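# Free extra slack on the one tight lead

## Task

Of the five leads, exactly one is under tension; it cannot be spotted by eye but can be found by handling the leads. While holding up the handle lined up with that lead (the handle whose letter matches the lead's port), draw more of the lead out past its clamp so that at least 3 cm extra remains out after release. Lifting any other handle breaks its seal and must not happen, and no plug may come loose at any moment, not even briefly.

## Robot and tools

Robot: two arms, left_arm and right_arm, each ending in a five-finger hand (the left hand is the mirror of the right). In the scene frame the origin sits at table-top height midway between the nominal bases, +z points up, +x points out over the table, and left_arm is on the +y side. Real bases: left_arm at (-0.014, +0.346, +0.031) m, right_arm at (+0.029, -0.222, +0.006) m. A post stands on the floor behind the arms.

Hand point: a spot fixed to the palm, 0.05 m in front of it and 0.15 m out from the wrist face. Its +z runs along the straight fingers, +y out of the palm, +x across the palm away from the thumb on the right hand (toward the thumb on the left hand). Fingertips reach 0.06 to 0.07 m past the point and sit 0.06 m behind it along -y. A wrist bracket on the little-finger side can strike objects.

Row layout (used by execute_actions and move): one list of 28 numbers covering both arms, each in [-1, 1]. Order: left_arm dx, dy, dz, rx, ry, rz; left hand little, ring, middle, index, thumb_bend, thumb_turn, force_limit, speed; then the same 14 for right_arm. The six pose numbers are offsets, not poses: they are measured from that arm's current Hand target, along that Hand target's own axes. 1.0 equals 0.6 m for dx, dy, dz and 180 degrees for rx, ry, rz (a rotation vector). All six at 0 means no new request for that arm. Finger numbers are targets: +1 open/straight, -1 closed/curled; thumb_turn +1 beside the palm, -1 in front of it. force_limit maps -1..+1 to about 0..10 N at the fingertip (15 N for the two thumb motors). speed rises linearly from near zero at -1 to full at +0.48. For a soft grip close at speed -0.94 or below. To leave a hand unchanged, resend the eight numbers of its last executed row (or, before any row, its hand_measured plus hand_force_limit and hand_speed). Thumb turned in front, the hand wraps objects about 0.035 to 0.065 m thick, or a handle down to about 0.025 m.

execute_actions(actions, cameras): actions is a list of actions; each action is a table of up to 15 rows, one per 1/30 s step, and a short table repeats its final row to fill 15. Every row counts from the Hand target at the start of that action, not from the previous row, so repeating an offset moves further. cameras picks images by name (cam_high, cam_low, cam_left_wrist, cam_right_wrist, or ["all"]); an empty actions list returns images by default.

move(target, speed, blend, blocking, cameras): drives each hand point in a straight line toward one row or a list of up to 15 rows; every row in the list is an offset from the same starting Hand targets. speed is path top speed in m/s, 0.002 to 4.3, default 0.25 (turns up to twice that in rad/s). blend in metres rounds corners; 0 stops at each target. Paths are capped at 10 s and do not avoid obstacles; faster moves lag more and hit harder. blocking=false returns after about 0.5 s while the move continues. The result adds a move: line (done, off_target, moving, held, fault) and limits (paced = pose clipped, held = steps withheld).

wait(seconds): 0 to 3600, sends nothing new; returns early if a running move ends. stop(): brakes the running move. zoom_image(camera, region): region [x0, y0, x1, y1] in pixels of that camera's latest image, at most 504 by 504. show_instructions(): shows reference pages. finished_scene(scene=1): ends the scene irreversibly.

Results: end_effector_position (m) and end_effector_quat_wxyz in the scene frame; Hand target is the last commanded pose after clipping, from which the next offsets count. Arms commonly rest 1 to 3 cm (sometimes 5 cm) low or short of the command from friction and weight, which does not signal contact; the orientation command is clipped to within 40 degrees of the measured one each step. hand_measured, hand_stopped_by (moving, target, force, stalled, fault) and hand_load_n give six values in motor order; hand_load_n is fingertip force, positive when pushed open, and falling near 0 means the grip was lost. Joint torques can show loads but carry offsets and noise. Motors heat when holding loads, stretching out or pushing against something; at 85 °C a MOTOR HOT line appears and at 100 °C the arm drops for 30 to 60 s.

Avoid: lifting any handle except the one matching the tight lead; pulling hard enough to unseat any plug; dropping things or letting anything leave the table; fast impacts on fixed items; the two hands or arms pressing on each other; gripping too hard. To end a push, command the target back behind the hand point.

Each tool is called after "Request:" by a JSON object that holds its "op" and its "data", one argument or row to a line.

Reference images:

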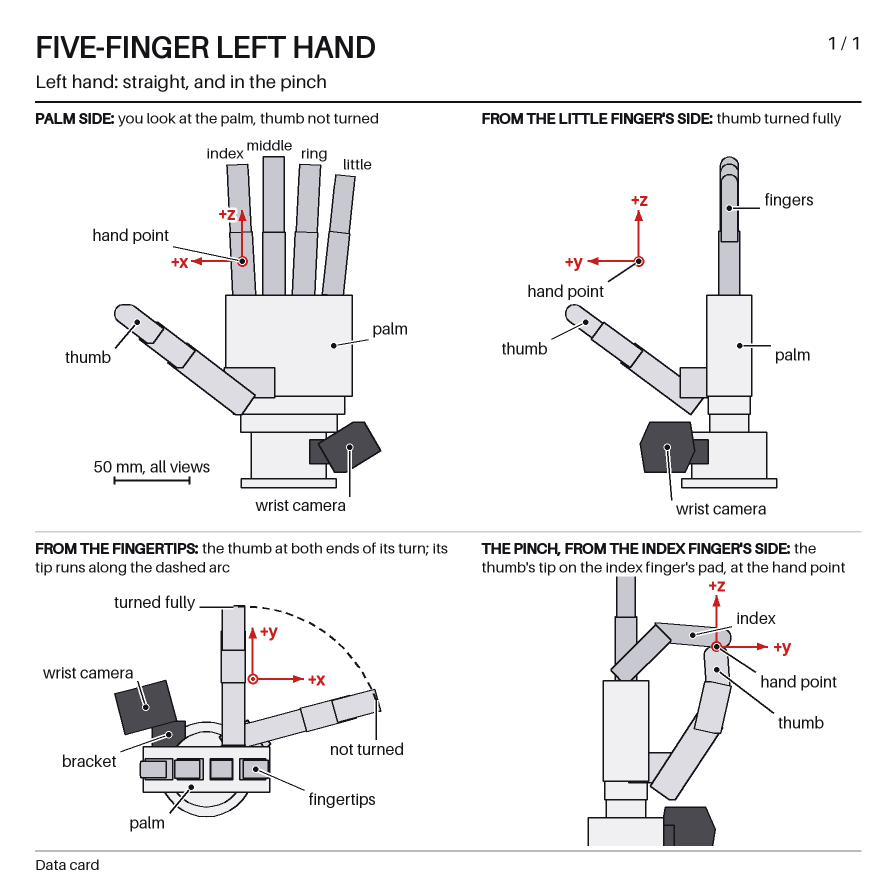

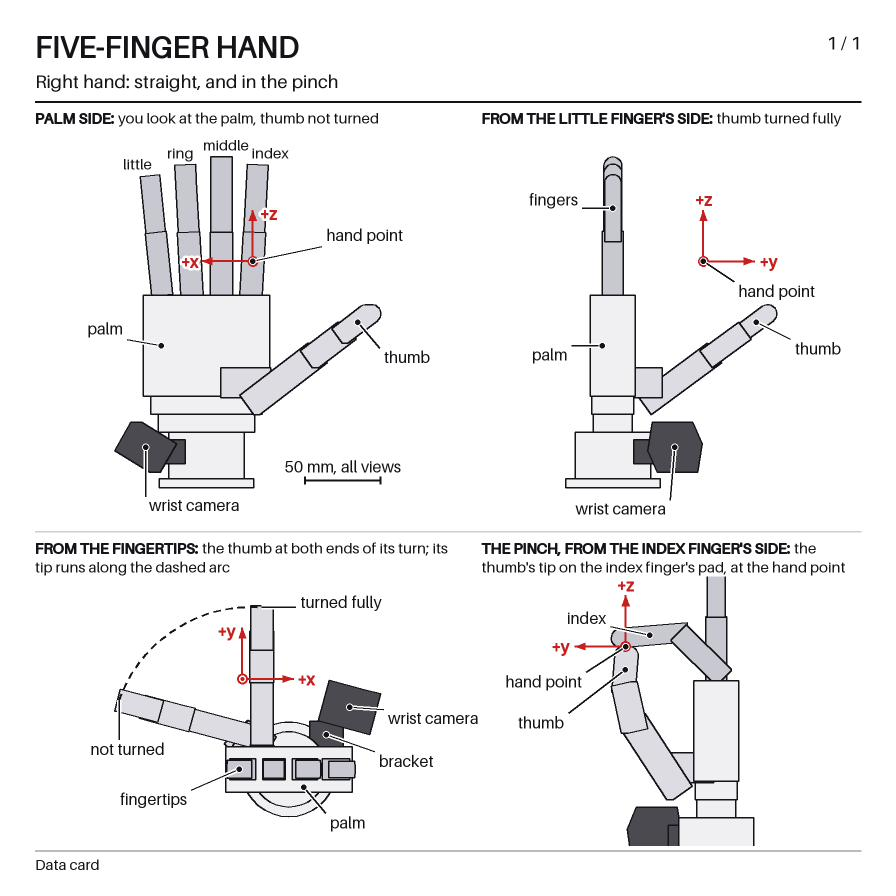

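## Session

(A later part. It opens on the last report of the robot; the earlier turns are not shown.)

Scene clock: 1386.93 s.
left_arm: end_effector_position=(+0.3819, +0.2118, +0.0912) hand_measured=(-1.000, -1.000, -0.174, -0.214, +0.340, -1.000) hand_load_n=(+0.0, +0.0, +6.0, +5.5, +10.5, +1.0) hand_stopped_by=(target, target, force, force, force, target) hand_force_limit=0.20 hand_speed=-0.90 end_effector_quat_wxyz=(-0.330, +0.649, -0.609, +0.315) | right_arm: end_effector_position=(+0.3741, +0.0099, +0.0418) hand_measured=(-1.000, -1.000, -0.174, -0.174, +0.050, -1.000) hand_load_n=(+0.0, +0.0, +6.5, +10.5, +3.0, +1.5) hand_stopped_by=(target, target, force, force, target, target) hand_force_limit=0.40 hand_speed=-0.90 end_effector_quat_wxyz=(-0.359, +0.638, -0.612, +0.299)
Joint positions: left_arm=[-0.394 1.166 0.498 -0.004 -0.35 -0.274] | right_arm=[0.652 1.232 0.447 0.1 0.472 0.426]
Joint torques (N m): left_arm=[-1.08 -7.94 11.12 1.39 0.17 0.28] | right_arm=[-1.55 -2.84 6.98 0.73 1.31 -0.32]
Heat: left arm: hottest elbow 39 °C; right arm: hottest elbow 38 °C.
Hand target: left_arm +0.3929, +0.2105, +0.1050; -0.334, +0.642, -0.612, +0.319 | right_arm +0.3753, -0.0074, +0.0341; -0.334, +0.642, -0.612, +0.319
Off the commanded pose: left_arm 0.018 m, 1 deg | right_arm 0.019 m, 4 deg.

Request:
{"op": "execute_actions", "data": {
  "actions": [
    [[0.0002,-0.0138,-0.0036,0,0,0,-1,-1,-0.4,-0.4,0.0,-1,0.2,-0.9,0,0,0,0,0,0,-1,-1,-0.45,-0.45,0.05,-1,0.4,-0.9]]
  ]
}}

Request:
{"op": "execute_actions", "data": {
  "actions": [
    [[0.0003,-0.0152,-0.0017,0,0,0,-1,-1,-0.4,-0.4,0.0,-1,0.2,-0.9,0,0,0,0,0,0,-1,-1,-0.45,-0.45,0.05,-1,0.4,-0.9]]
  ],
  "cameras": ["cam_left_wrist"]
}}

Scene clock: 1392.03 s.
left_arm: end_effector_position=(+0.3820, +0.2122, +0.0916) hand_measured=(-1.000, -1.000, -0.174, -0.214, +0.340, -1.000) hand_load_n=(+0.0, +0.5, +7.0, +6.5, +10.0, +1.0) hand_stopped_by=(target, target, force, force, force, target) hand_force_limit=0.20 hand_speed=-0.90 end_effector_quat_wxyz=(-0.326, +0.650, -0.613, +0.309) | right_arm: end_effector_position=(+0.3741, +0.0099, +0.0418) hand_measured=(-1.000, -1.000, -0.174, -0.174, +0.050, -1.000) hand_load_n=(+0.0, +0.0, +6.5, +10.5, +3.0, +1.5) hand_stopped_by=(target, target, force, force, target, target) hand_force_limit=0.40 hand_speed=-0.90 end_effector_quat_wxyz=(-0.359, +0.638, -0.612, +0.299)
Joint positions: left_arm=[-0.391 1.168 0.511 -0.03 -0.346 -0.274] | right_arm=[0.652 1.232 0.447 0.1 0.472 0.426]
Joint torques (N m): left_arm=[-1.08 -9.17 11.59 1.35 0.08 0.31] | right_arm=[-1.55 -2.78 6.98 0.77 1.3 -0.32]
Heat: left arm: hottest elbow 39 °C; right arm: hottest elbow 38 °C.
Hand target: left_arm +0.3957, +0.2106, +0.1129; -0.334, +0.642, -0.612, +0.319 | right_arm +0.3753, -0.0074, +0.0341; -0.334, +0.642, -0.612, +0.319
Off the commanded pose: left_arm 0.026 m, 2 deg | right_arm 0.019 m, 4 deg.

Scene clock: 1392.73 s.
left_arm: end_effector_position=(+0.3826, +0.2125, +0.0923) hand_measured=(-1.000, -1.000, -0.174, -0.214, +0.340, -1.000) hand_load_n=(+0.0, +0.0, +8.0, +7.0, +10.0, +1.5) hand_stopped_by=(target, target, force, force, force, target) hand_force_limit=0.20 hand_speed=-0.90 end_effector_quat_wxyz=(-0.322, +0.652, -0.616, +0.303) | right_arm: end_effector_position=(+0.3741, +0.0099, +0.0418) hand_measured=(-1.000, -1.000, -0.174, -0.174, +0.050, -1.000) hand_load_n=(+0.0, +0.0, +6.5, +10.5, +3.0, +1.5) hand_stopped_by=(target, target, force, force, target, target) hand_force_limit=0.40 hand_speed=-0.90 end_effector_quat_wxyz=(-0.359, +0.638, -0.612, +0.299)
Joint positions: left_arm=[-0.387 1.171 0.525 -0.057 -0.34 -0.274] | right_arm=[0.652 1.232 0.447 0.1 0.472 0.426]
Joint torques (N m): left_arm=[-1.14 -9.93 12.26 1.39 -0.02 0.33] | right_arm=[-1.61 -2.73 6.98 0.77 1.31 -0.32]
Heat: left arm: hottest elbow 39 °C; right arm: hottest elbow 38 °C.
Hand target: left_arm +0.4002, +0.2105, +0.1211; -0.334, +0.642, -0.612, +0.319 | right_arm +0.3753, -0.0074, +0.0341; -0.334, +0.642, -0.612, +0.319
Off the commanded pose: left_arm 0.034 m, 3 deg | right_arm 0.019 m, 4 deg.
cam_left_wrist: T_world_to_cam=[[0.58901, -0.19462, 0.78434, -0.25897], [-0.47419, -0.86915, 0.14044, 0.35656], [0.65437, -0.45465, -0.60423, 0.01444]] pos_world=[0.31216, 0.26607, 0.16177]

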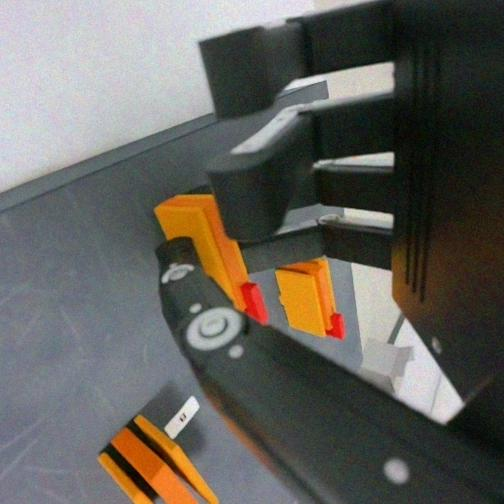

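Request:
{"op": "execute_actions", "data": {
  "actions": [
    [[0.0002,-0.0138,-0.0036,0,0,0,-1,-1,-0.4,-0.4,0.0,-1,0.2,-0.9,0,0,0,0,0,0,-1,-1,-0.45,-0.45,0.05,-1,0.4,-0.9]]
  ]
}}

Request:
{"op": "execute_actions", "data": {
  "actions": [
    [[0.0003,-0.0152,-0.0017,0,0,0,-1,-1,-0.4,-0.4,0.0,-1,0.2,-0.9,0,0,0,0,0,0,-1,-1,-0.45,-0.45,0.05,-1,0.4,-0.9]]
  ],
  "cameras": ["cam_left_wrist"]
}}

Scene clock: 1402.03 s.
left_arm: end_effector_position=(+0.3827, +0.2126, +0.0937) hand_measured=(-1.000, -1.000, -0.174, -0.214, +0.340, -1.000) hand_load_n=(+0.0, +0.0, +9.5, +8.5, +9.0, +1.5) hand_stopped_by=(target, target, force, force, force, target) hand_force_limit=0.20 hand_speed=-0.90 end_effector_quat_wxyz=(-0.319, +0.654, -0.619, +0.298) | right_arm: end_effector_position=(+0.3741, +0.0099, +0.0418) hand_measured=(-1.000, -1.000, -0.174, -0.174, +0.050, -1.000) hand_load_n=(+0.0, +0.0, +6.5, +10.5, +3.0, +1.5) hand_stopped_by=(target, target, force, force, target, target) hand_force_limit=0.40 hand_speed=-0.90 end_effector_quat_wxyz=(-0.359, +0.638, -0.612, +0.299)
Joint positions: left_arm=[-0.385 1.171 0.537 -0.082 -0.336 -0.274] | right_arm=[0.652 1.232 0.447 0.1 0.472 0.426]
Joint torques (N m): left_arm=[-0.91 -10.7 12.79 1.37 -0.08 0.35] | right_arm=[-1.55 -2.78 7.02 0.72 1.32 -0.32]
Heat: left arm: hottest elbow 38 °C; right arm: hottest elbow 38 °C.
Hand target: left_arm +0.4031, +0.2106, +0.1289; -0.334, +0.642, -0.612, +0.319 | right_arm +0.3753, -0.0074, +0.0341; -0.334, +0.642, -0.612, +0.319
Off the commanded pose: left_arm 0.041 m, 3 deg | right_arm 0.019 m, 4 deg.

Scene clock: 1402.73 s.
left_arm: end_effector_position=(+0.3830, +0.2127, +0.0944) hand_measured=(-1.000, -1.000, -0.174, -0.212, +0.340, -1.000) hand_load_n=(+0.0, +0.0, +10.0, +9.0, +9.5, +1.5) hand_stopped_by=(target, target, force, force, force, target) hand_force_limit=0.20 hand_speed=-0.90 end_effector_quat_wxyz=(-0.314, +0.655, -0.622, +0.292) | right_arm: end_effector_position=(+0.3741, +0.0099, +0.0418) hand_measured=(-1.000, -1.000, -0.174, -0.174, +0.050, -1.000) hand_load_n=(+0.0, +0.0, +6.5, +10.5, +3.0, +1.5) hand_stopped_by=(target, target, force, force, target, target) hand_force_limit=0.40 hand_speed=-0.90 end_effector_quat_wxyz=(-0.359, +0.638, -0.612, +0.299)
Joint positions: left_arm=[-0.382 1.175 0.551 -0.108 -0.33 -0.274] | right_arm=[0.652 1.232 0.447 0.1 0.472 0.426]
Joint torques (N m): left_arm=[-0.85 -11.46 13.42 1.4 -0.2 0.39] | right_arm=[-1.49 -2.84 6.99 0.77 1.31 -0.32]
Heat: left arm: hottest elbow 38 °C; right arm: hottest elbow 38 °C.
Hand target: left_arm +0.4075, +0.2106, +0.1370; -0.334, +0.642, -0.612, +0.319 | right_arm +0.3753, -0.0074, +0.0341; -0.334, +0.642, -0.612, +0.319
Off the commanded pose: left_arm 0.049 m, 4 deg | right_arm 0.019 m, 4 deg.
cam_left_wrist: T_world_to_cam=[[0.61135, -0.19937, 0.76583, -0.26657], [-0.47157, -0.86894, 0.15024, 0.35468], [0.6355, -0.45299, -0.62524, 0.02433]] pos_world=[0.31477, 0.26607, 0.16607]

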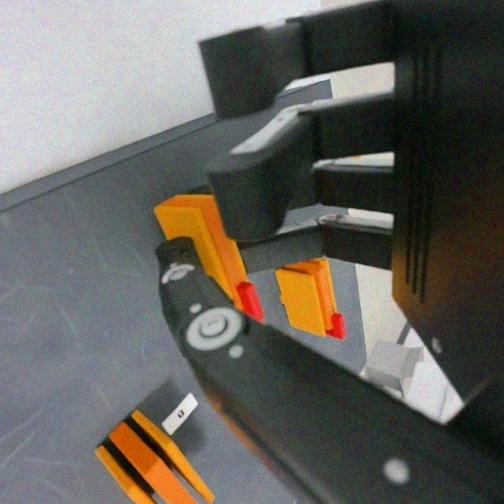

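Request:
{"op": "execute_actions", "data": {
  "actions": [
    [[0.0003,-0.0076,0.0109,0.012,0,0,-1,-1,-0.4,-0.4,0.0,-1,0.2,-0.9,0,0,0,0,0,0,-1,-1,-0.45,-0.45,0.05,-1,0.4,-0.9]]
  ]
}}

Request:
{"op": "execute_actions", "data": {
  "actions": [
    [[0.0003,-0.0076,0.0109,0.012,0,0,-1,-1,-0.4,-0.4,0.0,-1,0.2,-0.9,0,0,0,0,0,0,-1,-1,-0.45,-0.45,0.05,-1,0.4,-0.9]]
  ],
  "cameras": ["cam_left_wrist"]
}}

Scene clock: 1424.80 s.
left_arm: end_effector_position=(+0.3844, +0.2133, +0.0951) hand_measured=(-1.000, -1.000, -0.174, -0.212, +0.340, -1.000) hand_load_n=(+0.0, +0.0, +7.0, +7.5, +11.5, +2.5) hand_stopped_by=(target, target, force, force, force, target) hand_force_limit=0.20 hand_speed=-0.90 end_effector_quat_wxyz=(-0.318, +0.650, -0.625, +0.293) | right_arm: end_effector_position=(+0.3741, +0.0099, +0.0418) hand_measured=(-1.000, -1.000, -0.174, -0.174, +0.050, -1.000) hand_load_n=(+0.0, +0.5, +6.5, +10.5, +3.0, +1.5) hand_stopped_by=(target, target, force, force, target, target) hand_force_limit=0.40 hand_speed=-0.90 end_effector_quat_wxyz=(-0.359, +0.638, -0.612, +0.299)
Joint positions: left_arm=[-0.382 1.176 0.551 -0.1 -0.332 -0.259] | right_arm=[0.652 1.232 0.447 0.1 0.472 0.426]
Joint torques (N m): left_arm=[-0.79 -10.7 12.52 3.32 -0.5 0.37] | right_arm=[-1.49 -2.78 6.98 0.77 1.3 -0.33]
Heat: left arm: hottest elbow 41 °C; right arm: hottest elbow 38 °C.
Hand target: left_arm +0.4155, +0.2108, +0.1371; -0.346, +0.636, -0.606, +0.330 | right_arm +0.3753, -0.0074, +0.0341; -0.334, +0.642, -0.612, +0.319
Off the commanded pose: left_arm 0.052 m, 6 deg | right_arm 0.019 m, 4 deg.

Scene clock: 1425.50 s.
left_arm: end_effector_position=(+0.3860, +0.2143, +0.0949) hand_measured=(-1.000, -1.000, -0.176, -0.212, +0.340, -1.000) hand_load_n=(+0.0, +0.0, +2.5, +5.5, +14.0, +3.0) hand_stopped_by=(target, target, force, force, force, target) hand_force_limit=0.20 hand_speed=-0.90 end_effector_quat_wxyz=(-0.325, +0.643, -0.627, +0.296) | right_arm: end_effector_position=(+0.3741, +0.0099, +0.0418) hand_measured=(-1.000, -1.000, -0.174, -0.174, +0.050, -1.000) hand_load_n=(+0.0, +0.0, +6.5, +10.5, +3.0, +1.5) hand_stopped_by=(target, target, force, force, target, target) hand_force_limit=0.40 hand_speed=-0.90 end_effector_quat_wxyz=(-0.359, +0.638, -0.612, +0.299)
Joint positions: left_arm=[-0.382 1.177 0.543 -0.074 -0.335 -0.24] | right_arm=[0.652 1.232 0.447 0.1 0.472 0.426]
Joint torques (N m): left_arm=[-0.56 -9.93 12.16 4.63 -0.66 0.32] | right_arm=[-1.67 -2.84 7.04 0.76 1.31 -0.32]
Heat: left arm: hottest elbow 41 °C; right arm: hottest elbow 38 °C.
Hand target: left_arm +0.4234, +0.2111, +0.1373; -0.358, +0.629, -0.599, +0.342 | right_arm +0.3753, -0.0074, +0.0341; -0.334, +0.642, -0.612, +0.319
Off the commanded pose: left_arm 0.057 m, 7 deg | right_arm 0.019 m, 4 deg.
cam_left_wrist: T_world_to_cam=[[0.59072, -0.22589, 0.77461, -0.25563], [-0.48988, -0.86323, 0.12184, 0.36588], [0.64115, -0.45144, -0.62059, 0.02054]] pos_world=[0.31707, 0.26737, 0.16618]

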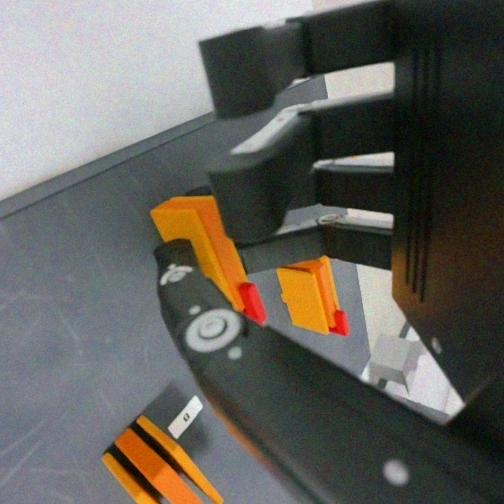

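Request:
{"op": "zoom_image", "data": {
  "camera": "cam_left_wrist",
  "region": [140, 180, 280, 330]
}}

Scaled by 3.360.

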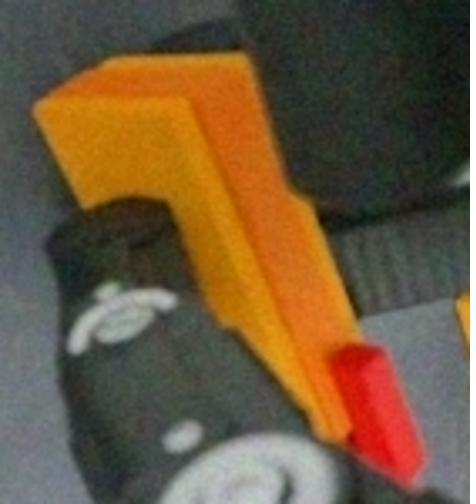

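Request:
{"op": "execute_actions", "data": {
  "actions": [
    [[-0.0003,-0.004,-0.0145,0,0,0,-1,-1,-0.4,-0.4,0.0,-1,0.2,-0.9,0,0,0,0,0,0,-1,-1,-0.45,-0.45,0.05,-1,0.4,-0.9]]
  ]
}}

Request:
{"op": "execute_actions", "data": {
  "actions": [
    [[0.0003,-0.0152,-0.0017,0.004,0,0,-1,-1,-0.4,-0.4,0.0,-1,0.2,-0.9,0,0,0,0,0,0,-1,-1,-0.45,-0.45,0.05,-1,0.4,-0.9]]
  ]
}}

Scene clock: 1451.93 s.
left_arm: end_effector_position=(+0.3858, +0.2144, +0.0953) hand_measured=(-1.000, -1.000, -0.176, -0.212, +0.340, -1.000) hand_load_n=(+0.0, +0.0, +3.5, +6.0, +13.5, +3.5) hand_stopped_by=(target, target, force, force, force, target) hand_force_limit=0.20 hand_speed=-0.90 end_effector_quat_wxyz=(-0.325, +0.643, -0.627, +0.296) | right_arm: end_effector_position=(+0.3741, +0.0099, +0.0418) hand_measured=(-1.000, -1.000, -0.174, -0.174, +0.050, -1.000) hand_load_n=(+0.0, +0.0, +6.5, +10.5, +3.0, +1.5) hand_stopped_by=(target, target, force, force, target, target) hand_force_limit=0.40 hand_speed=-0.90 end_effector_quat_wxyz=(-0.359, +0.638, -0.612, +0.299)
Joint positions: left_arm=[-0.382 1.175 0.542 -0.074 -0.335 -0.24] | right_arm=[0.652 1.232 0.447 0.1 0.472 0.426]
Joint torques (N m): left_arm=[-1.14 -11.99 12.11 3.71 -0.89 0.27] | right_arm=[-1.61 -2.84 7.02 0.75 1.31 -0.32]
Heat: left arm: hottest elbow 41 °C; right arm: hottest elbow 38 °C.
Hand target: left_arm +0.4173, +0.2109, +0.1439; -0.358, +0.629, -0.599, +0.342 | right_arm +0.3753, -0.0074, +0.0341; -0.334, +0.642, -0.612, +0.319
Off the commanded pose: left_arm 0.058 m, 7 deg | right_arm 0.019 m, 4 deg.

Scene clock: 1452.63 s.
left_arm: end_effector_position=(+0.3858, +0.2144, +0.0956) hand_measured=(-1.000, -1.000, -0.176, -0.212, +0.340, -1.000) hand_load_n=(+0.0, -0.5, +3.5, +6.5, +13.5, +3.5) hand_stopped_by=(target, target, force, force, force, target) hand_force_limit=0.20 hand_speed=-0.90 end_effector_quat_wxyz=(-0.325, +0.643, -0.627, +0.296) | right_arm: end_effector_position=(+0.3741, +0.0099, +0.0418) hand_measured=(-1.000, -1.000, -0.174, -0.174, +0.050, -1.000) hand_load_n=(+0.0, +0.0, +6.5, +10.5, +3.0, +1.5) hand_stopped_by=(target, target, force, force, target, target) hand_force_limit=0.40 hand_speed=-0.90 end_effector_quat_wxyz=(-0.359, +0.638, -0.612, +0.299)
Joint positions: left_arm=[-0.382 1.174 0.542 -0.074 -0.335 -0.24] | right_arm=[0.652 1.232 0.447 0.1 0.472 0.426]
Joint torques (N m): left_arm=[-0.97 -12.69 13.03 3.47 -0.98 0.32] | right_arm=[-1.61 -2.96 6.98 0.76 1.31 -0.32]
Heat: left arm: hottest elbow 41 °C; right arm: hottest elbow 38 °C.
Hand target: left_arm +0.4210, +0.2109, +0.1523; -0.362, +0.627, -0.597, +0.346 | right_arm +0.3753, -0.0074, +0.0341; -0.334, +0.642, -0.612, +0.319
Off the commanded pose: left_arm 0.067 m, 8 deg | right_arm 0.019 m, 4 deg.

Request:
{"op": "execute_actions", "data": {
  "actions": [
    [[-0.0001,-0.007,-0.0115,0,0,0,-1,-1,-0.4,-0.4,0.0,-1,0.2,-0.9,0,0,0,0,0,0,-1,-1,-0.45,-0.45,0.05,-1,0.4,-0.9]]
  ]
}}

Request:
{"op": "execute_actions", "data": {
  "actions": [
    [[0,-0.0109,-0.00765,0,0,0,-1,-1,-0.4,-0.4,0.0,-1,0.2,-0.9,0,0,0,0,0,0,-1,-1,-0.45,-0.45,0.05,-1,0.4,-0.9]]
  ],
  "cameras": ["cam_left_wrist"]
}}

Request:
{"op": "zoom_image", "data": {
  "camera": "cam_left_wrist",
  "region": [140, 180, 280, 330]
}}

Scene clock: 1460.90 s.
left_arm: end_effector_position=(+0.3853, +0.2154, +0.1005) hand_measured=(-1.000, -1.000, -0.176, -0.212, +0.340, -1.000) hand_load_n=(+0.0, +0.0, +4.5, +7.5, +12.0, +3.5) hand_stopped_by=(target, target, force, force, force, target) hand_force_limit=0.20 hand_speed=-0.90 end_effector_quat_wxyz=(-0.328, +0.643, -0.624, +0.298) | right_arm: end_effector_position=(+0.3741, +0.0099, +0.0418) hand_measured=(-1.000, -1.000, -0.174, -0.174, +0.050, -1.000) hand_load_n=(+0.0, +0.5, +6.5, +10.5, +3.0, +1.5) hand_stopped_by=(target, target, force, force, target, target) hand_force_limit=0.40 hand_speed=-0.90 end_effector_quat_wxyz=(-0.359, +0.638, -0.612, +0.299)
Joint positions: left_arm=[-0.382 1.158 0.542 -0.083 -0.339 -0.24] | right_arm=[0.652 1.232 0.447 0.1 0.472 0.426]
Joint torques (N m): left_arm=[-1.44 -13.1 13.45 2.78 -0.95 0.3] | right_arm=[-1.55 -2.84 6.99 0.73 1.3 -0.32]
Heat: left arm: hottest elbow 40 °C; right arm: hottest elbow 38 °C.
Hand target: left_arm +0.4172, +0.2108, +0.1594; -0.362, +0.627, -0.597, +0.346 | right_arm +0.3753, -0.0074, +0.0341; -0.334, +0.642, -0.612, +0.319
Off the commanded pose: left_arm 0.067 m, 8 deg | right_arm 0.019 m, 4 deg.

Scene clock: 1461.60 s.
left_arm: end_effector_position=(+0.4025, +0.2120, +0.1507) hand_measured=(-1.000, -1.000, -0.176, -0.214, +0.338, -1.000) hand_load_n=(+0.5, +0.0, +0.0, +0.0, +0.0, +0.0) hand_stopped_by=(target, target, force, force, force, target) hand_force_limit=0.20 hand_speed=-0.90 end_effector_quat_wxyz=(-0.352, +0.633, -0.601, +0.337) | right_arm: end_effector_position=(+0.3741, +0.0099, +0.0418) hand_measured=(-1.000, -1.000, -0.174, -0.174, +0.050, -1.000) hand_load_n=(+0.0, +0.0, +6.5, +10.5, +3.0, +1.5) hand_stopped_by=(target, target, force, force, target, target) hand_force_limit=0.40 hand_speed=-0.90 end_effector_quat_wxyz=(-0.359, +0.638, -0.612, +0.299)
Joint positions: left_arm=[-0.382 1.084 0.586 -0.096 -0.352 -0.232] | right_arm=[0.652 1.232 0.447 0.1 0.472 0.426]
Joint torques (N m): left_arm=[-1.38 -6.42 12.14 2.19 -0.24 0.24] | right_arm=[-1.61 -2.78 7.02 0.77 1.32 -0.33]
Heat: left arm: hottest elbow 40 °C; right arm: hottest elbow 38 °C.
Hand target: left_arm +0.4164, +0.2108, +0.1672; -0.362, +0.627, -0.597, +0.345 | right_arm +0.3753, -0.0074, +0.0341; -0.334, +0.642, -0.612, +0.319
Off the commanded pose: left_arm 0.022 m, 2 deg | right_arm 0.019 m, 4 deg.
cam_left_wrist: T_world_to_cam=[[0.50365, -0.20067, 0.84028, -0.28929], [-0.49338, -0.86524, 0.08909, 0.372], [0.70917, -0.45944, -0.53478, 0.0049]] pos_world=[0.32576, 0.26607, 0.21257]

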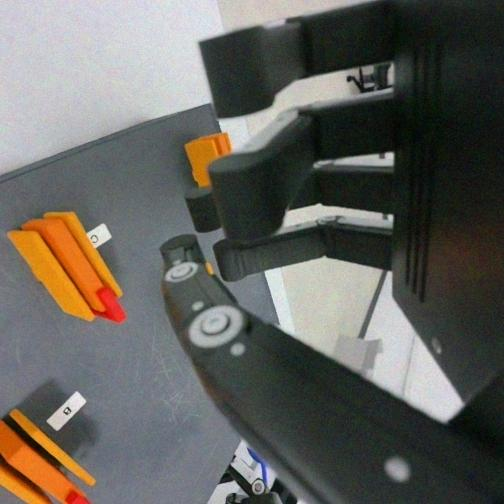

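Scaled by 3.360.

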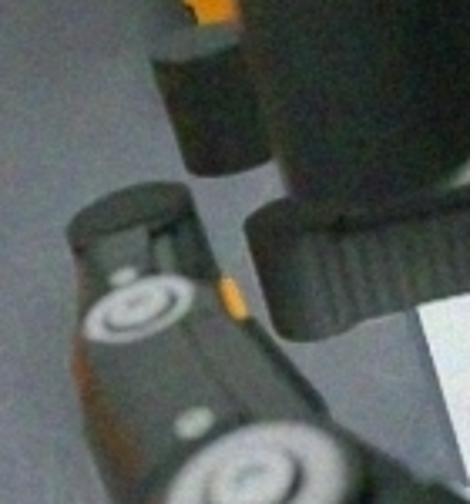

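Request:
{"op": "zoom_image", "data": {
  "camera": "cam_left_wrist",
  "region": [0, 200, 140, 340]
}}

Request:
{"op": "zoom_image", "data": {
  "camera": "cam_left_wrist",
  "region": [0, 380, 120, 504]
}}

Scaled by 3.600.

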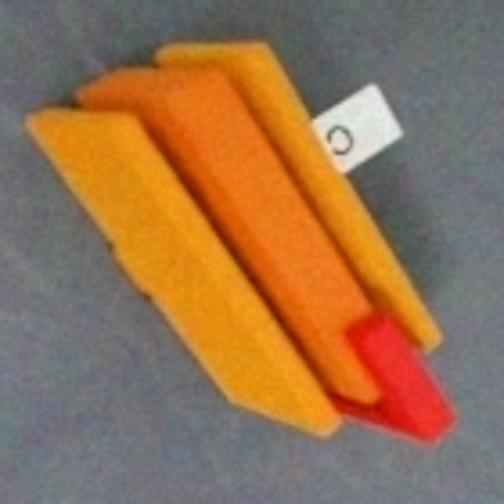

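Scaled by 4.065.

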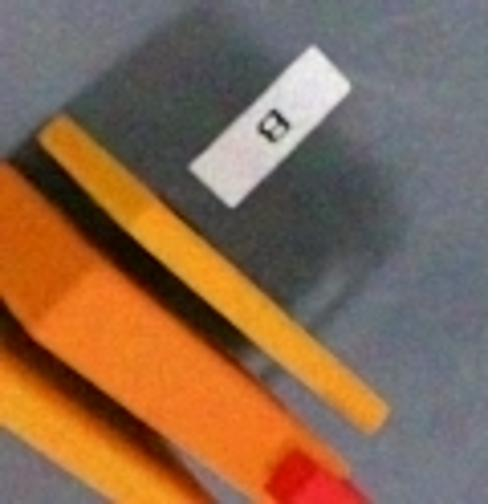

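Request:
{"op": "execute_actions", "data": {
  "actions": [
    [[0,0,0,0,0,0,-1,-1,0.35,0.35,0.55,-1,0,-0.5,0,0,0,0,0,0,-1,-1,-0.45,-0.45,0.05,-1,0.4,-0.9]],
    [[0,0,0,0,0,0,-1,-1,0.35,0.35,0.55,-1,0,-0.5,0,0,0,0,0,0,-1,-1,-0.45,-0.45,0.05,-1,0.4,-0.9]]
  ]
}}

Request:
{"op": "move", "data": {
  "target": [
    [0.0015,0.03,-0.0505,-0.028,0,0,-1,-1,0.35,0.35,0.55,-1,0,-0.5,0,0,0,0,0,0,-1,-1,-0.45,-0.45,0.05,-1,0.4,-0.9],
    [0.006,0.1422,0.0115,-0.028,0,0,-1,-1,0.35,0.35,0.55,-1,0,-0.5,0,0,0,0,0,0,-1,-1,-0.45,-0.45,0.05,-1,0.4,-0.9]
  ],
  "speed": 0.1,
  "cameras": ["cam_left_wrist"]
}}

Scene clock: 1524.80 s.
left_arm: end_effector_position=(+0.4025, +0.2121, +0.1506) hand_measured=(-1.000, -1.000, +0.350, +0.350, +0.550, -1.000) hand_load_n=(+0.0, +0.0, +0.0, +0.0, +0.0, +0.0) hand_stopped_by=(target, target, target, target, target, target) hand_force_limit=0.00 hand_speed=-0.50 end_effector_quat_wxyz=(-0.352, +0.633, -0.602, +0.337) | right_arm: end_effector_position=(+0.3741, +0.0099, +0.0418) hand_measured=(-1.000, -1.000, -0.174, -0.174, +0.050, -1.000) hand_load_n=(+0.0, +0.0, +6.0, +10.5, +3.0, +1.5) hand_stopped_by=(target, target, force, force, target, target) hand_force_limit=0.40 hand_speed=-0.90 end_effector_quat_wxyz=(-0.359, +0.638, -0.612, +0.299)
Joint positions: left_arm=[-0.382 1.084 0.586 -0.096 -0.352 -0.231] | right_arm=[0.652 1.232 0.447 0.1 0.472 0.426]
Joint torques (N m): left_arm=[-1.38 -6.95 12.1 2.33 -0.24 0.22] | right_arm=[-1.73 -2.78 6.94 0.77 1.31 -0.32]
Heat: left arm: hottest elbow 39 °C; right arm: hottest elbow 38 °C.
Hand target: left_arm +0.4164, +0.2108, +0.1672; -0.362, +0.627, -0.597, +0.345 | right_arm +0.3753, -0.0074, +0.0341; -0.334, +0.642, -0.612, +0.319
Off the commanded pose: left_arm 0.022 m, 2 deg | right_arm 0.019 m, 4 deg.

Scene clock: 1526.80 s.
left_arm: end_effector_position=(+0.3818, +0.2133, +0.0947) hand_measured=(-1.000, -1.000, +0.350, +0.350, +0.550, -1.000) hand_load_n=(+0.0, +0.0, -1.0, +0.0, +0.0, +0.0) hand_stopped_by=(target, target, target, target, target, target) hand_force_limit=0.00 hand_speed=-0.50 end_effector_quat_wxyz=(-0.339, +0.644, -0.609, +0.316) | right_arm: end_effector_position=(+0.3741, +0.0099, +0.0418) hand_measured=(-1.000, -1.000, -0.174, -0.174, +0.050, -1.000) hand_load_n=(+0.0, +0.0, +6.5, +10.0, +3.0, +1.5) hand_stopped_by=(target, target, force, force, target, target) hand_force_limit=0.40 hand_speed=-0.90 end_effector_quat_wxyz=(-0.359, +0.638, -0.612, +0.299)
Joint positions: left_arm=[-0.4 1.154 0.493 0.003 -0.366 -0.261] | right_arm=[0.652 1.232 0.447 0.1 0.472 0.426]
Joint torques (N m): left_arm=[-3.31 -6.3 8.09 2.71 -0.23 -0.08] | right_arm=[-1.61 -2.9 6.99 0.76 1.31 -0.32]
Heat: left arm: hottest elbow 39 °C; right arm: hottest elbow 38 °C.
Hand target: left_arm +0.3800, +0.2054, +0.0899; -0.334, +0.642, -0.612, +0.319 | right_arm +0.3753, -0.0074, +0.0341; -0.334, +0.642, -0.612, +0.319
Off the commanded pose: left_arm 0.009 m, 1 deg | right_arm 0.019 m, 4 deg.
move: done
cam_left_wrist: T_world_to_cam=[[0.55103, -0.20142, 0.80981, -0.24663], [-0.48007, -0.87028, 0.1102, 0.36183], [0.68257, -0.44949, -0.57625, 0.00212]] pos_world=[0.30816, 0.26617, 0.16107]

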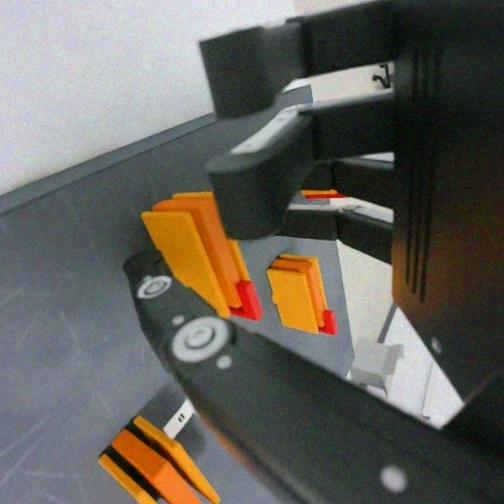

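Request:
{"op": "execute_actions", "data": {
  "actions": [
    [[-0.0002,-0.0013,-0.007,0,0,0,-1,-1,-0.3,-0.3,0.5,-1,-0.2,-0.9,0,0,0,0,0,0,-1,-1,-0.45,-0.45,0.05,-1,0.4,-0.9]],
    [[0,0,0,0,0,0,-1,-1,-0.3,-0.3,0.5,-1,-0.2,-0.9,0,0,0,0,0,0,-1,-1,-0.45,-0.45,0.05,-1,0.4,-0.9]],
    [[0,0,0,0,0,0,-1,-1,-0.3,-0.3,0.5,-1,-0.2,-0.9,0,0,0,0,0,0,-1,-1,-0.45,-0.45,0.05,-1,0.4,-0.9]],
    [[0,0,0,0,0,0,-1,-1,-0.3,-0.3,0.5,-1,-0.2,-0.9,0,0,0,0,0,0,-1,-1,-0.45,-0.45,0.05,-1,0.4,-0.9]],
    [[0,0,0,0,0,0,-1,-1,-0.3,-0.3,0.5,-1,-0.2,-0.9,0,0,0,0,0,0,-1,-1,-0.45,-0.45,0.05,-1,0.4,-0.9]]
  ]
}}

Request:
{"op": "execute_actions", "data": {
  "actions": [
    [[0,0,0,0,0,0,-1,-1,-0.3,-0.3,0.0,-1,0.1,-0.9,0,0,0,0,0,0,-1,-1,-0.45,-0.45,0.05,-1,0.4,-0.9]],
    [[0,0,0,0,0,0,-1,-1,-0.3,-0.3,0.0,-1,0.1,-0.9,0,0,0,0,0,0,-1,-1,-0.45,-0.45,0.05,-1,0.4,-0.9]],
    [[0,0,0,0,0,0,-1,-1,-0.3,-0.3,0.0,-1,0.1,-0.9,0,0,0,0,0,0,-1,-1,-0.45,-0.45,0.05,-1,0.4,-0.9]]
  ]
}}

Scene clock: 1538.90 s.
left_arm: end_effector_position=(+0.3796, +0.2131, +0.0920) hand_measured=(-1.000, -1.000, -0.140, -0.178, +0.500, -1.000) hand_load_n=(+0.0, +0.0, +2.5, +4.0, +0.0, +0.0) hand_stopped_by=(target, target, force, force, target, target) hand_force_limit=-0.20 hand_speed=-0.90 end_effector_quat_wxyz=(-0.338, +0.646, -0.608, +0.314) | right_arm: end_effector_position=(+0.3741, +0.0099, +0.0418) hand_measured=(-1.000, -1.000, -0.174, -0.174, +0.050, -1.000) hand_load_n=(+0.0, +0.0, +6.5, +10.5, +3.0, +1.5) hand_stopped_by=(target, target, force, force, target, target) hand_force_limit=0.40 hand_speed=-0.90 end_effector_quat_wxyz=(-0.359, +0.638, -0.612, +0.299)
Joint positions: left_arm=[-0.403 1.155 0.488 0.003 -0.37 -0.269] | right_arm=[0.652 1.232 0.447 0.1 0.472 0.426]
Joint torques (N m): left_arm=[-3.19 -7.77 8.34 2.14 -0.19 -0.02] | right_arm=[-1.79 -2.84 6.99 0.77 1.31 -0.32]
Heat: left arm: hottest elbow 39 °C; right arm: hottest elbow 38 °C.
Hand target: left_arm +0.3771, +0.2053, +0.0931; -0.334, +0.642, -0.612, +0.319 | right_arm +0.3753, -0.0074, +0.0341; -0.334, +0.642, -0.612, +0.319
Off the commanded pose: left_arm 0.008 m, 1 deg | right_arm 0.019 m, 4 deg.

Scene clock: 1540.60 s.
left_arm: end_effector_position=(+0.3796, +0.2131, +0.0920) hand_measured=(-1.000, -1.000, -0.140, -0.178, +0.302, -1.000) hand_load_n=(+0.0, +0.0, +3.0, +5.0, +8.5, +0.5) hand_stopped_by=(target, target, force, force, force, target) hand_force_limit=0.10 hand_speed=-0.90 end_effector_quat_wxyz=(-0.338, +0.646, -0.608, +0.314) | right_arm: end_effector_position=(+0.3741, +0.0099, +0.0418) hand_measured=(-1.000, -1.000, -0.174, -0.174, +0.050, -1.000) hand_load_n=(+0.0, +0.0, +6.5, +10.5, +3.0, +1.5) hand_stopped_by=(target, target, force, force, target, target) hand_force_limit=0.40 hand_speed=-0.90 end_effector_quat_wxyz=(-0.359, +0.638, -0.612, +0.299)
Joint positions: left_arm=[-0.403 1.155 0.488 0.003 -0.37 -0.269] | right_arm=[0.652 1.232 0.447 0.1 0.472 0.426]
Joint torques (N m): left_arm=[-3.31 -7.71 8.36 2.1 -0.19 -0.02] | right_arm=[-1.55 -2.96 6.98 0.75 1.31 -0.32]
Heat: left arm: hottest elbow 39 °C; right arm: hottest elbow 38 °C.
Hand target: left_arm +0.3771, +0.2053, +0.0931; -0.334, +0.642, -0.612, +0.319 | right_arm +0.3753, -0.0074, +0.0341; -0.334, +0.642, -0.612, +0.319
Off the commanded pose: left_arm 0.008 m, 1 deg | right_arm 0.019 m, 4 deg.

Request:
{"op": "execute_actions", "data": {
  "actions": [
    [[0,0,0,0,0,0,-1,-1,-0.45,-0.45,0.0,-1,0.8,-0.92,0,0,0,0,0,0,-1,-1,-0.45,-0.45,0.05,-1,0.4,-0.9]],
    [[0,0,0,0,0,0,-1,-1,-0.45,-0.45,-0.1,-1,0.7,-0.92,0,0,0,0,0,0,-1,-1,-0.45,-0.45,0.05,-1,0.4,-0.9]]
  ],
  "cameras": ["cam_left_wrist"]
}}

Request:
{"op": "zoom_image", "data": {
  "camera": "cam_left_wrist",
  "region": [130, 170, 280, 340]
}}

Scene clock: 1546.80 s.
left_arm: end_effector_position=(+0.3798, +0.2130, +0.0919) hand_measured=(-1.000, -1.000, -0.158, -0.190, +0.294, -1.000) hand_load_n=(+0.0, +0.5, +10.5, +8.0, +12.5, +0.5) hand_stopped_by=(target, target, force, force, force, target) hand_force_limit=0.70 hand_speed=-0.92 end_effector_quat_wxyz=(-0.338, +0.646, -0.608, +0.314) | right_arm: end_effector_position=(+0.3741, +0.0099, +0.0418) hand_measured=(-1.000, -1.000, -0.174, -0.174, +0.050, -1.000) hand_load_n=(+0.0, +0.0, +6.5, +10.5, +3.0, +1.5) hand_stopped_by=(target, target, force, force, target, target) hand_force_limit=0.40 hand_speed=-0.90 end_effector_quat_wxyz=(-0.359, +0.638, -0.612, +0.299)
Joint positions: left_arm=[-0.403 1.156 0.488 0.004 -0.37 -0.27] | right_arm=[0.652 1.232 0.447 0.1 0.472 0.426]
Joint torques (N m): left_arm=[-3.25 -7.88 8.34 2.09 -0.19 0] | right_arm=[-1.55 -2.78 6.99 0.73 1.31 -0.32]
Heat: left arm: hottest elbow 39 °C; right arm: hottest elbow 38 °C.
Hand target: left_arm +0.3771, +0.2053, +0.0931; -0.334, +0.642, -0.612, +0.319 | right_arm +0.3753, -0.0074, +0.0341; -0.334, +0.642, -0.612, +0.319
Off the commanded pose: left_arm 0.008 m, 1 deg | right_arm 0.019 m, 4 deg.
cam_left_wrist: T_world_to_cam=[[0.55541, -0.19673, 0.80797, -0.2458], [-0.47533, -0.87234, 0.11435, 0.35925], [0.68233, -0.44756, -0.57803, 0.00165]] pos_world=[0.30616, 0.26577, 0.15847]

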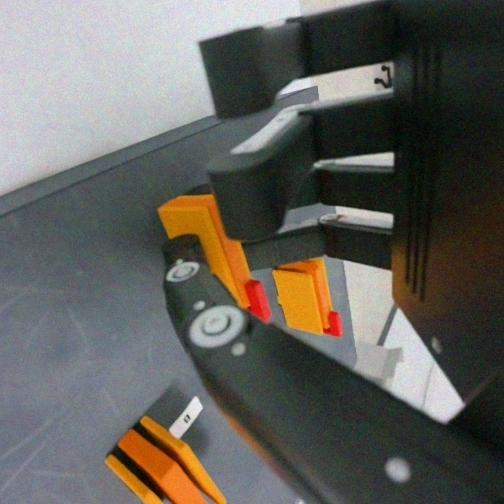

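Scaled by 2.965.

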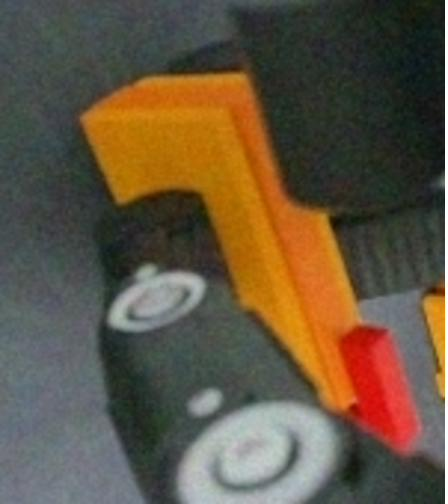

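Request:
{"op": "execute_actions", "data": {
  "actions": [
    [[-0.0063,-0.0184,-0.0027,0.003,0,0,-1,-1,-0.45,-0.45,-0.1,-1,0.7,-0.92,0,0,0,0,0,0,-1,-1,-0.45,-0.45,0.05,-1,0.4,-0.9]],
    [[0.0004,-0.0184,-0.0027,0.003,0,0,-1,-1,-0.45,-0.45,-0.1,-1,0.7,-0.92,0,0,0,0,0,0,-1,-1,-0.45,-0.45,0.05,-1,0.4,-0.9]]
  ]
}}

Request:
{"op": "execute_actions", "data": {
  "actions": [
    [[0.0004,-0.0184,-0.0027,0.003,0,0,-1,-1,-0.45,-0.45,-0.1,-1,0.7,-0.92,0,0,0,0,0,0,-1,-1,-0.45,-0.45,0.05,-1,0.4,-0.9]]
  ]
}}

Request:
{"op": "execute_actions", "data": {
  "actions": [
    [[0.0004,-0.0184,-0.0027,0.003,0,0,-1,-1,-0.45,-0.45,-0.1,-1,0.7,-0.92,0,0,0,0,0,0,-1,-1,-0.45,-0.45,0.05,-1,0.4,-0.9]]
  ]
}}

Scene clock: 1553.40 s.
left_arm: end_effector_position=(+0.3794, +0.2124, +0.0923) hand_measured=(-1.000, -1.000, -0.158, -0.190, +0.294, -1.000) hand_load_n=(+0.0, +0.0, +11.5, +9.5, +12.0, +1.0) hand_stopped_by=(target, target, force, force, force, target) hand_force_limit=0.70 hand_speed=-0.92 end_effector_quat_wxyz=(-0.336, +0.646, -0.609, +0.314) | right_arm: end_effector_position=(+0.3741, +0.0099, +0.0418) hand_measured=(-1.000, -1.000, -0.174, -0.174, +0.050, -1.000) hand_load_n=(+0.0, +0.5, +6.5, +10.5, +3.0, +1.5) hand_stopped_by=(target, target, force, force, target, target) hand_force_limit=0.40 hand_speed=-0.90 end_effector_quat_wxyz=(-0.359, +0.638, -0.612, +0.299)
Joint positions: left_arm=[-0.403 1.155 0.491 -0.003 -0.367 -0.27] | right_arm=[0.652 1.232 0.447 0.1 0.472 0.426]
Joint torques (N m): left_arm=[-1.49 -10.11 10.74 1.02 0.15 0.2] | right_arm=[-1.61 -2.84 6.98 0.77 1.31 -0.32]
Heat: left arm: hottest elbow 39 °C; right arm: hottest elbow 38 °C.
Hand target: left_arm +0.3868, +0.2094, +0.1129; -0.340, +0.639, -0.609, +0.325 | right_arm +0.3753, -0.0074, +0.0341; -0.334, +0.642, -0.612, +0.319
Off the commanded pose: left_arm 0.022 m, 2 deg | right_arm 0.019 m, 4 deg.

Scene clock: 1554.10 s.
left_arm: end_effector_position=(+0.3799, +0.2123, +0.0938) hand_measured=(-1.000, -1.000, -0.158, -0.190, +0.294, -1.000) hand_load_n=(+0.0, +0.0, +11.0, +8.5, +12.5, +1.0) hand_stopped_by=(target, target, force, force, force, target) hand_force_limit=0.70 hand_speed=-0.92 end_effector_quat_wxyz=(-0.334, +0.647, -0.612, +0.310) | right_arm: end_effector_position=(+0.3741, +0.0099, +0.0418) hand_measured=(-1.000, -1.000, -0.174, -0.174, +0.050, -1.000) hand_load_n=(+0.0, +0.0, +6.5, +10.5, +3.0, +1.5) hand_stopped_by=(target, target, force, force, target, target) hand_force_limit=0.40 hand_speed=-0.90 end_effector_quat_wxyz=(-0.359, +0.638, -0.612, +0.299)
Joint positions: left_arm=[-0.403 1.155 0.502 -0.024 -0.366 -0.27] | right_arm=[0.652 1.232 0.447 0.1 0.472 0.426]
Joint torques (N m): left_arm=[-1.38 -10.99 11.41 1.16 0.11 0.27] | right_arm=[-1.61 -2.78 7.01 0.79 1.31 -0.32]
Heat: left arm: hottest elbow 39 °C; right arm: hottest elbow 38 °C.
Hand target: left_arm +0.3917, +0.2093, +0.1231; -0.343, +0.638, -0.607, +0.328 | right_arm +0.3753, -0.0074, +0.0341; -0.334, +0.642, -0.612, +0.319
Off the commanded pose: left_arm 0.032 m, 3 deg | right_arm 0.019 m, 4 deg.

Scene clock: 1554.80 s.
left_arm: end_effector_position=(+0.3804, +0.2131, +0.0948) hand_measured=(-1.000, -1.000, -0.158, -0.190, +0.294, -1.000) hand_load_n=(+0.0, +0.0, +13.0, +10.5, +11.5, +1.5) hand_stopped_by=(target, target, force, force, force, target) hand_force_limit=0.70 hand_speed=-0.92 end_effector_quat_wxyz=(-0.332, +0.648, -0.613, +0.306) | right_arm: end_effector_position=(+0.3741, +0.0099, +0.0418) hand_measured=(-1.000, -1.000, -0.174, -0.174, +0.050, -1.000) hand_load_n=(+0.0, +0.5, +6.5, +10.5, +3.0, +1.5) hand_stopped_by=(target, target, force, force, target, target) hand_force_limit=0.40 hand_speed=-0.90 end_effector_quat_wxyz=(-0.359, +0.638, -0.612, +0.299)
Joint positions: left_arm=[-0.399 1.155 0.51 -0.041 -0.362 -0.27] | right_arm=[0.652 1.232 0.447 0.1 0.472 0.426]
Joint torques (N m): left_arm=[-1.44 -11.93 12.26 1.13 -0.03 0.32] | right_arm=[-1.55 -2.9 6.99 0.75 1.3 -0.33]
Heat: left arm: hottest elbow 39 °C; right arm: hottest elbow 38 °C.
Hand target: left_arm +0.3964, +0.2094, +0.1332; -0.346, +0.636, -0.606, +0.331 | right_arm +0.3753, -0.0074, +0.0341; -0.334, +0.642, -0.612, +0.319
Off the commanded pose: left_arm 0.042 m, 4 deg | right_arm 0.019 m, 4 deg.

Request:
{"op": "execute_actions", "data": {
  "actions": [
    [[0.0006,-0.0159,0.0052,0.006,0,0,-1,-1,-0.45,-0.45,-0.1,-1,0.7,-0.92,0,0,0,0,0,0,-1,-1,-0.45,-0.45,0.05,-1,0.4,-0.9]]
  ]
}}

Request:
{"op": "execute_actions", "data": {
  "actions": [
    [[0.0004,-0.0184,-0.0027,0.003,0,0,-1,-1,-0.45,-0.45,-0.1,-1,0.7,-0.92,0,0,0,0,0,0,-1,-1,-0.45,-0.45,0.05,-1,0.4,-0.9]]
  ],
  "cameras": ["cam_left_wrist"]
}}

Request:
{"op": "zoom_image", "data": {
  "camera": "cam_left_wrist",
  "region": [130, 170, 280, 340]
}}

Scene clock: 1561.83 s.
left_arm: end_effector_position=(+0.3809, +0.2131, +0.0954) hand_measured=(-1.000, -1.000, -0.158, -0.190, +0.294, -1.000) hand_load_n=(+0.0, +0.0, +12.5, +10.5, +12.0, +1.5) hand_stopped_by=(target, target, force, force, force, target) hand_force_limit=0.70 hand_speed=-0.92 end_effector_quat_wxyz=(-0.332, +0.648, -0.613, +0.307) | right_arm: end_effector_position=(+0.3741, +0.0099, +0.0418) hand_measured=(-1.000, -1.000, -0.174, -0.174, +0.050, -1.000) hand_load_n=(+0.0, +0.0, +6.5, +10.5, +3.0, +1.5) hand_stopped_by=(target, target, force, force, target, target) hand_force_limit=0.40 hand_speed=-0.90 end_effector_quat_wxyz=(-0.359, +0.638, -0.612, +0.299)
Joint positions: left_arm=[-0.398 1.155 0.511 -0.041 -0.361 -0.269] | right_arm=[0.652 1.232 0.447 0.1 0.472 0.426]
Joint torques (N m): left_arm=[-1.08 -11.58 13.08 1.63 -0.15 0.42] | right_arm=[-1.61 -2.96 6.98 0.76 1.3 -0.33]
Heat: left arm: hottest elbow 40 °C; right arm: hottest elbow 38 °C.
Hand target: left_arm +0.4042, +0.2093, +0.1396; -0.352, +0.633, -0.602, +0.336 | right_arm +0.3753, -0.0074, +0.0341; -0.334, +0.642, -0.612, +0.319
Off the commanded pose: left_arm 0.050 m, 5 deg | right_arm 0.019 m, 4 deg.

Scene clock: 1562.53 s.
left_arm: end_effector_position=(+0.3812, +0.2133, +0.0961) hand_measured=(-1.000, -1.000, -0.158, -0.190, +0.294, -1.000) hand_load_n=(+0.0, +0.0, +13.5, +11.5, +11.5, +1.5) hand_stopped_by=(target, target, force, force, force, target) hand_force_limit=0.70 hand_speed=-0.92 end_effector_quat_wxyz=(-0.330, +0.649, -0.615, +0.304) | right_arm: end_effector_position=(+0.3741, +0.0099, +0.0418) hand_measured=(-1.000, -1.000, -0.174, -0.174, +0.050, -1.000) hand_load_n=(+0.0, +0.0, +6.5, +10.5, +2.5, +1.0) hand_stopped_by=(target, target, force, force, target, target) hand_force_limit=0.40 hand_speed=-0.90 end_effector_quat_wxyz=(-0.359, +0.638, -0.612, +0.299)
Joint positions: left_arm=[-0.396 1.155 0.519 -0.054 -0.358 -0.268] | right_arm=[0.652 1.232 0.447 0.1 0.472 0.426]
Joint torques (N m): left_arm=[-1.08 -12.45 13.97 1.48 -0.31 0.46] | right_arm=[-1.67 -2.84 7.02 0.75 1.3 -0.31]
Heat: left arm: hottest elbow 40 °C; right arm: hottest elbow 38 °C.
Hand target: left_arm +0.4087, +0.2094, +0.1499; -0.355, +0.631, -0.601, +0.339 | right_arm +0.3753, -0.0074, +0.0341; -0.334, +0.642, -0.612, +0.319
Off the commanded pose: left_arm 0.060 m, 6 deg | right_arm 0.019 m, 4 deg.
cam_left_wrist: T_world_to_cam=[[0.57757, -0.20226, 0.79089, -0.25553], [-0.47481, -0.87132, 0.12391, 0.35834], [0.66406, -0.44709, -0.59928, 0.01215]] pos_world=[0.30966, 0.26597, 0.16497]

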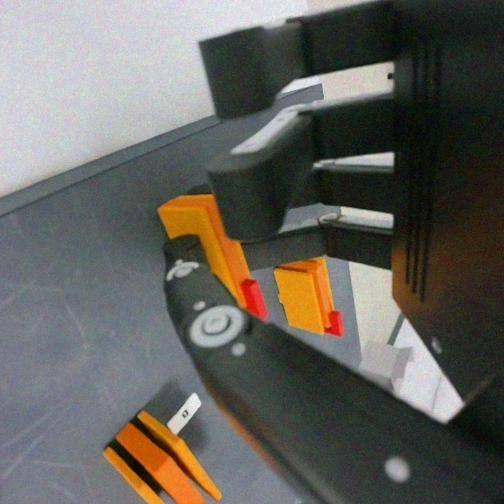

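Scaled by 2.965.

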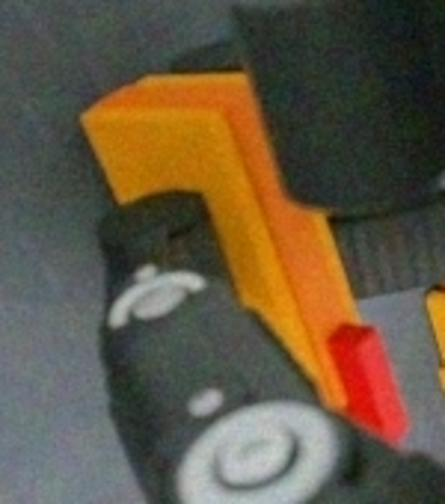

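Request:
{"op": "execute_actions", "data": {
  "actions": [
    [[0.0006,-0.0184,0.0002,0.003,0,0,-1,-1,-0.45,-0.45,-0.1,-1,0.7,-0.92,0,0,0,0,0,0,-1,-1,-0.45,-0.45,0.05,-1,0.4,-0.9]]
  ]
}}

Request:
{"op": "execute_actions", "data": {
  "actions": [
    [[0.0006,-0.0184,0.0002,0.003,0,0,-1,-1,-0.45,-0.45,-0.1,-1,0.7,-0.92,0,0,0,0,0,0,-1,-1,-0.45,-0.45,0.05,-1,0.4,-0.9]]
  ],
  "cameras": ["cam_left_wrist"]
}}

Request:
{"op": "zoom_image", "data": {
  "camera": "cam_left_wrist",
  "region": [130, 170, 280, 340]
}}

Scene clock: 1576.70 s.
left_arm: end_effector_position=(+0.3815, +0.2135, +0.0974) hand_measured=(-1.000, -1.000, -0.158, -0.190, +0.294, -1.000) hand_load_n=(+0.0, +0.0, +13.5, +11.0, +12.0, +2.0) hand_stopped_by=(target, target, force, force, force, target) hand_force_limit=0.70 hand_speed=-0.92 end_effector_quat_wxyz=(-0.329, +0.649, -0.617, +0.300) | right_arm: end_effector_position=(+0.3741, +0.0099, +0.0418) hand_measured=(-1.000, -1.000, -0.174, -0.174, +0.050, -1.000) hand_load_n=(+0.0, +0.0, +6.5, +10.5, +3.5, +1.5) hand_stopped_by=(target, target, force, force, target, target) hand_force_limit=0.40 hand_speed=-0.90 end_effector_quat_wxyz=(-0.359, +0.638, -0.612, +0.299)
Joint positions: left_arm=[-0.394 1.155 0.528 -0.073 -0.355 -0.265] | right_arm=[0.652 1.232 0.447 0.1 0.472 0.426]
Joint torques (N m): left_arm=[-0.85 -12.86 14.78 1.66 -0.39 0.48] | right_arm=[-1.61 -2.84 7.02 0.73 1.31 -0.32]
Heat: left arm: hottest elbow 40 °C; right arm: hottest elbow 38 °C.
Hand target: left_arm +0.4143, +0.2093, +0.1591; -0.358, +0.629, -0.599, +0.342 | right_arm +0.3753, -0.0074, +0.0341; -0.334, +0.642, -0.612, +0.319
Off the commanded pose: left_arm 0.070 m, 7 deg | right_arm 0.019 m, 4 deg.

Scene clock: 1577.40 s.
left_arm: end_effector_position=(+0.3819, +0.2138, +0.0990) hand_measured=(-1.000, -1.000, -0.158, -0.190, +0.294, -1.000) hand_load_n=(+0.0, +0.0, +12.5, +11.0, +13.0, +3.0) hand_stopped_by=(target, target, force, force, force, target) hand_force_limit=0.70 hand_speed=-0.92 end_effector_quat_wxyz=(-0.327, +0.648, -0.621, +0.296) | right_arm: end_effector_position=(+0.3741, +0.0099, +0.0418) hand_measured=(-1.000, -1.000, -0.174, -0.174, +0.050, -1.000) hand_load_n=(+0.5, +0.0, +6.5, +10.0, +3.0, +1.5) hand_stopped_by=(target, target, force, force, target, target) hand_force_limit=0.40 hand_speed=-0.90 end_effector_quat_wxyz=(-0.359, +0.638, -0.612, +0.299)
Joint positions: left_arm=[-0.393 1.155 0.538 -0.091 -0.353 -0.26] | right_arm=[0.652 1.232 0.447 0.1 0.472 0.426]
Joint torques (N m): left_arm=[-0.56 -13.33 15.54 1.88 -0.46 0.5] | right_arm=[-1.61 -2.84 7.04 0.77 1.31 -0.32]
Heat: left arm: hottest elbow 41 °C; right arm: hottest elbow 38 °C.
Hand target: left_arm +0.4201, +0.2093, +0.1685; -0.361, +0.628, -0.598, +0.345 | right_arm +0.3753, -0.0074, +0.0341; -0.334, +0.642, -0.612, +0.319
Off the commanded pose: left_arm 0.079 m, 8 deg | right_arm 0.019 m, 4 deg.
cam_left_wrist: T_world_to_cam=[[0.59014, -0.21365, 0.77851, -0.25928], [-0.47753, -0.86993, 0.12325, 0.35956], [0.65092, -0.4445, -0.6154, 0.01973]] pos_world=[0.31187, 0.26617, 0.16968]

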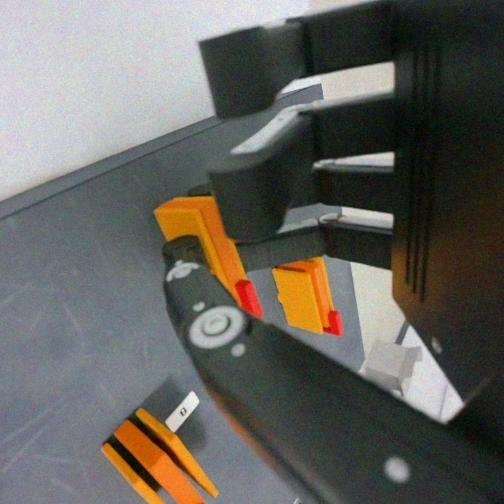

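Scaled by 2.965.

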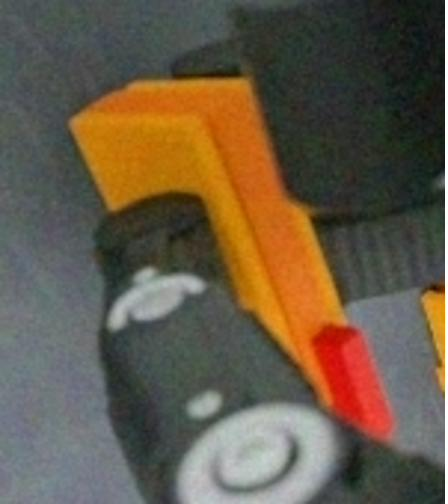

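Request:
{"op": "wait", "data": {
  "seconds": 0.5,
  "cameras": ["cam_left_wrist", "cam_high"]
}}

Scene clock: 1597.43 s.
left_arm: end_effector_position=(+0.3819, +0.2138, +0.0990) hand_measured=(-1.000, -1.000, -0.158, -0.190, +0.294, -1.000) hand_load_n=(+0.0, +0.0, +13.0, +11.0, +13.0, +3.0) hand_stopped_by=(target, target, force, force, force, target) hand_force_limit=0.70 hand_speed=-0.92 end_effector_quat_wxyz=(-0.327, +0.648, -0.621, +0.296) | right_arm: end_effector_position=(+0.3741, +0.0099, +0.0418) hand_measured=(-1.000, -1.000, -0.174, -0.174, +0.050, -1.000) hand_load_n=(+0.0, +0.0, +6.5, +10.5, +3.0, +1.5) hand_stopped_by=(target, target, force, force, target, target) hand_force_limit=0.40 hand_speed=-0.90 end_effector_quat_wxyz=(-0.359, +0.638, -0.612, +0.299)
Joint positions: left_arm=[-0.393 1.155 0.538 -0.091 -0.353 -0.26] | right_arm=[0.652 1.232 0.447 0.1 0.472 0.426]
Joint torques (N m): left_arm=[-0.67 -13.39 15.54 1.88 -0.47 0.49] | right_arm=[-1.55 -2.73 6.98 0.76 1.3 -0.32]
Heat: left arm: hottest elbow 45 °C; right arm: hottest elbow 38 °C.
Hand target: left_arm +0.4201, +0.2093, +0.1685; -0.361, +0.628, -0.598, +0.345 | right_arm +0.3753, -0.0074, +0.0341; -0.334, +0.642, -0.612, +0.319
Off the commanded pose: left_arm 0.079 m, 8 deg | right_arm 0.019 m, 4 deg.
wait: 0.50 s; at rest from the start
cam_left_wrist: T_world_to_cam=[[0.59014, -0.21365, 0.77851, -0.25928], [-0.47753, -0.86993, 0.12325, 0.35956], [0.65092, -0.4445, -0.6154, 0.01973]] pos_world=[0.31187, 0.26617, 0.16968]
Images, in order (width x height): cam_high 504x504, cam_left_wrist 504x504.

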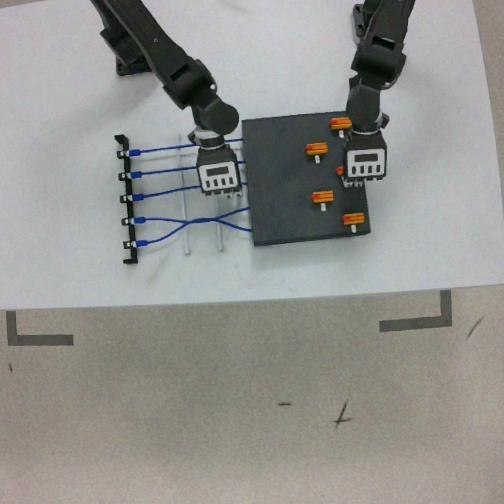

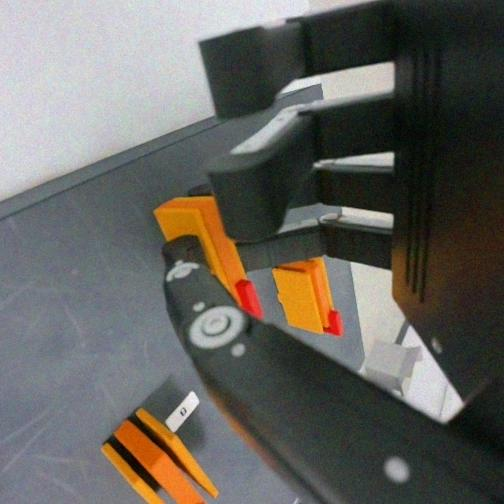

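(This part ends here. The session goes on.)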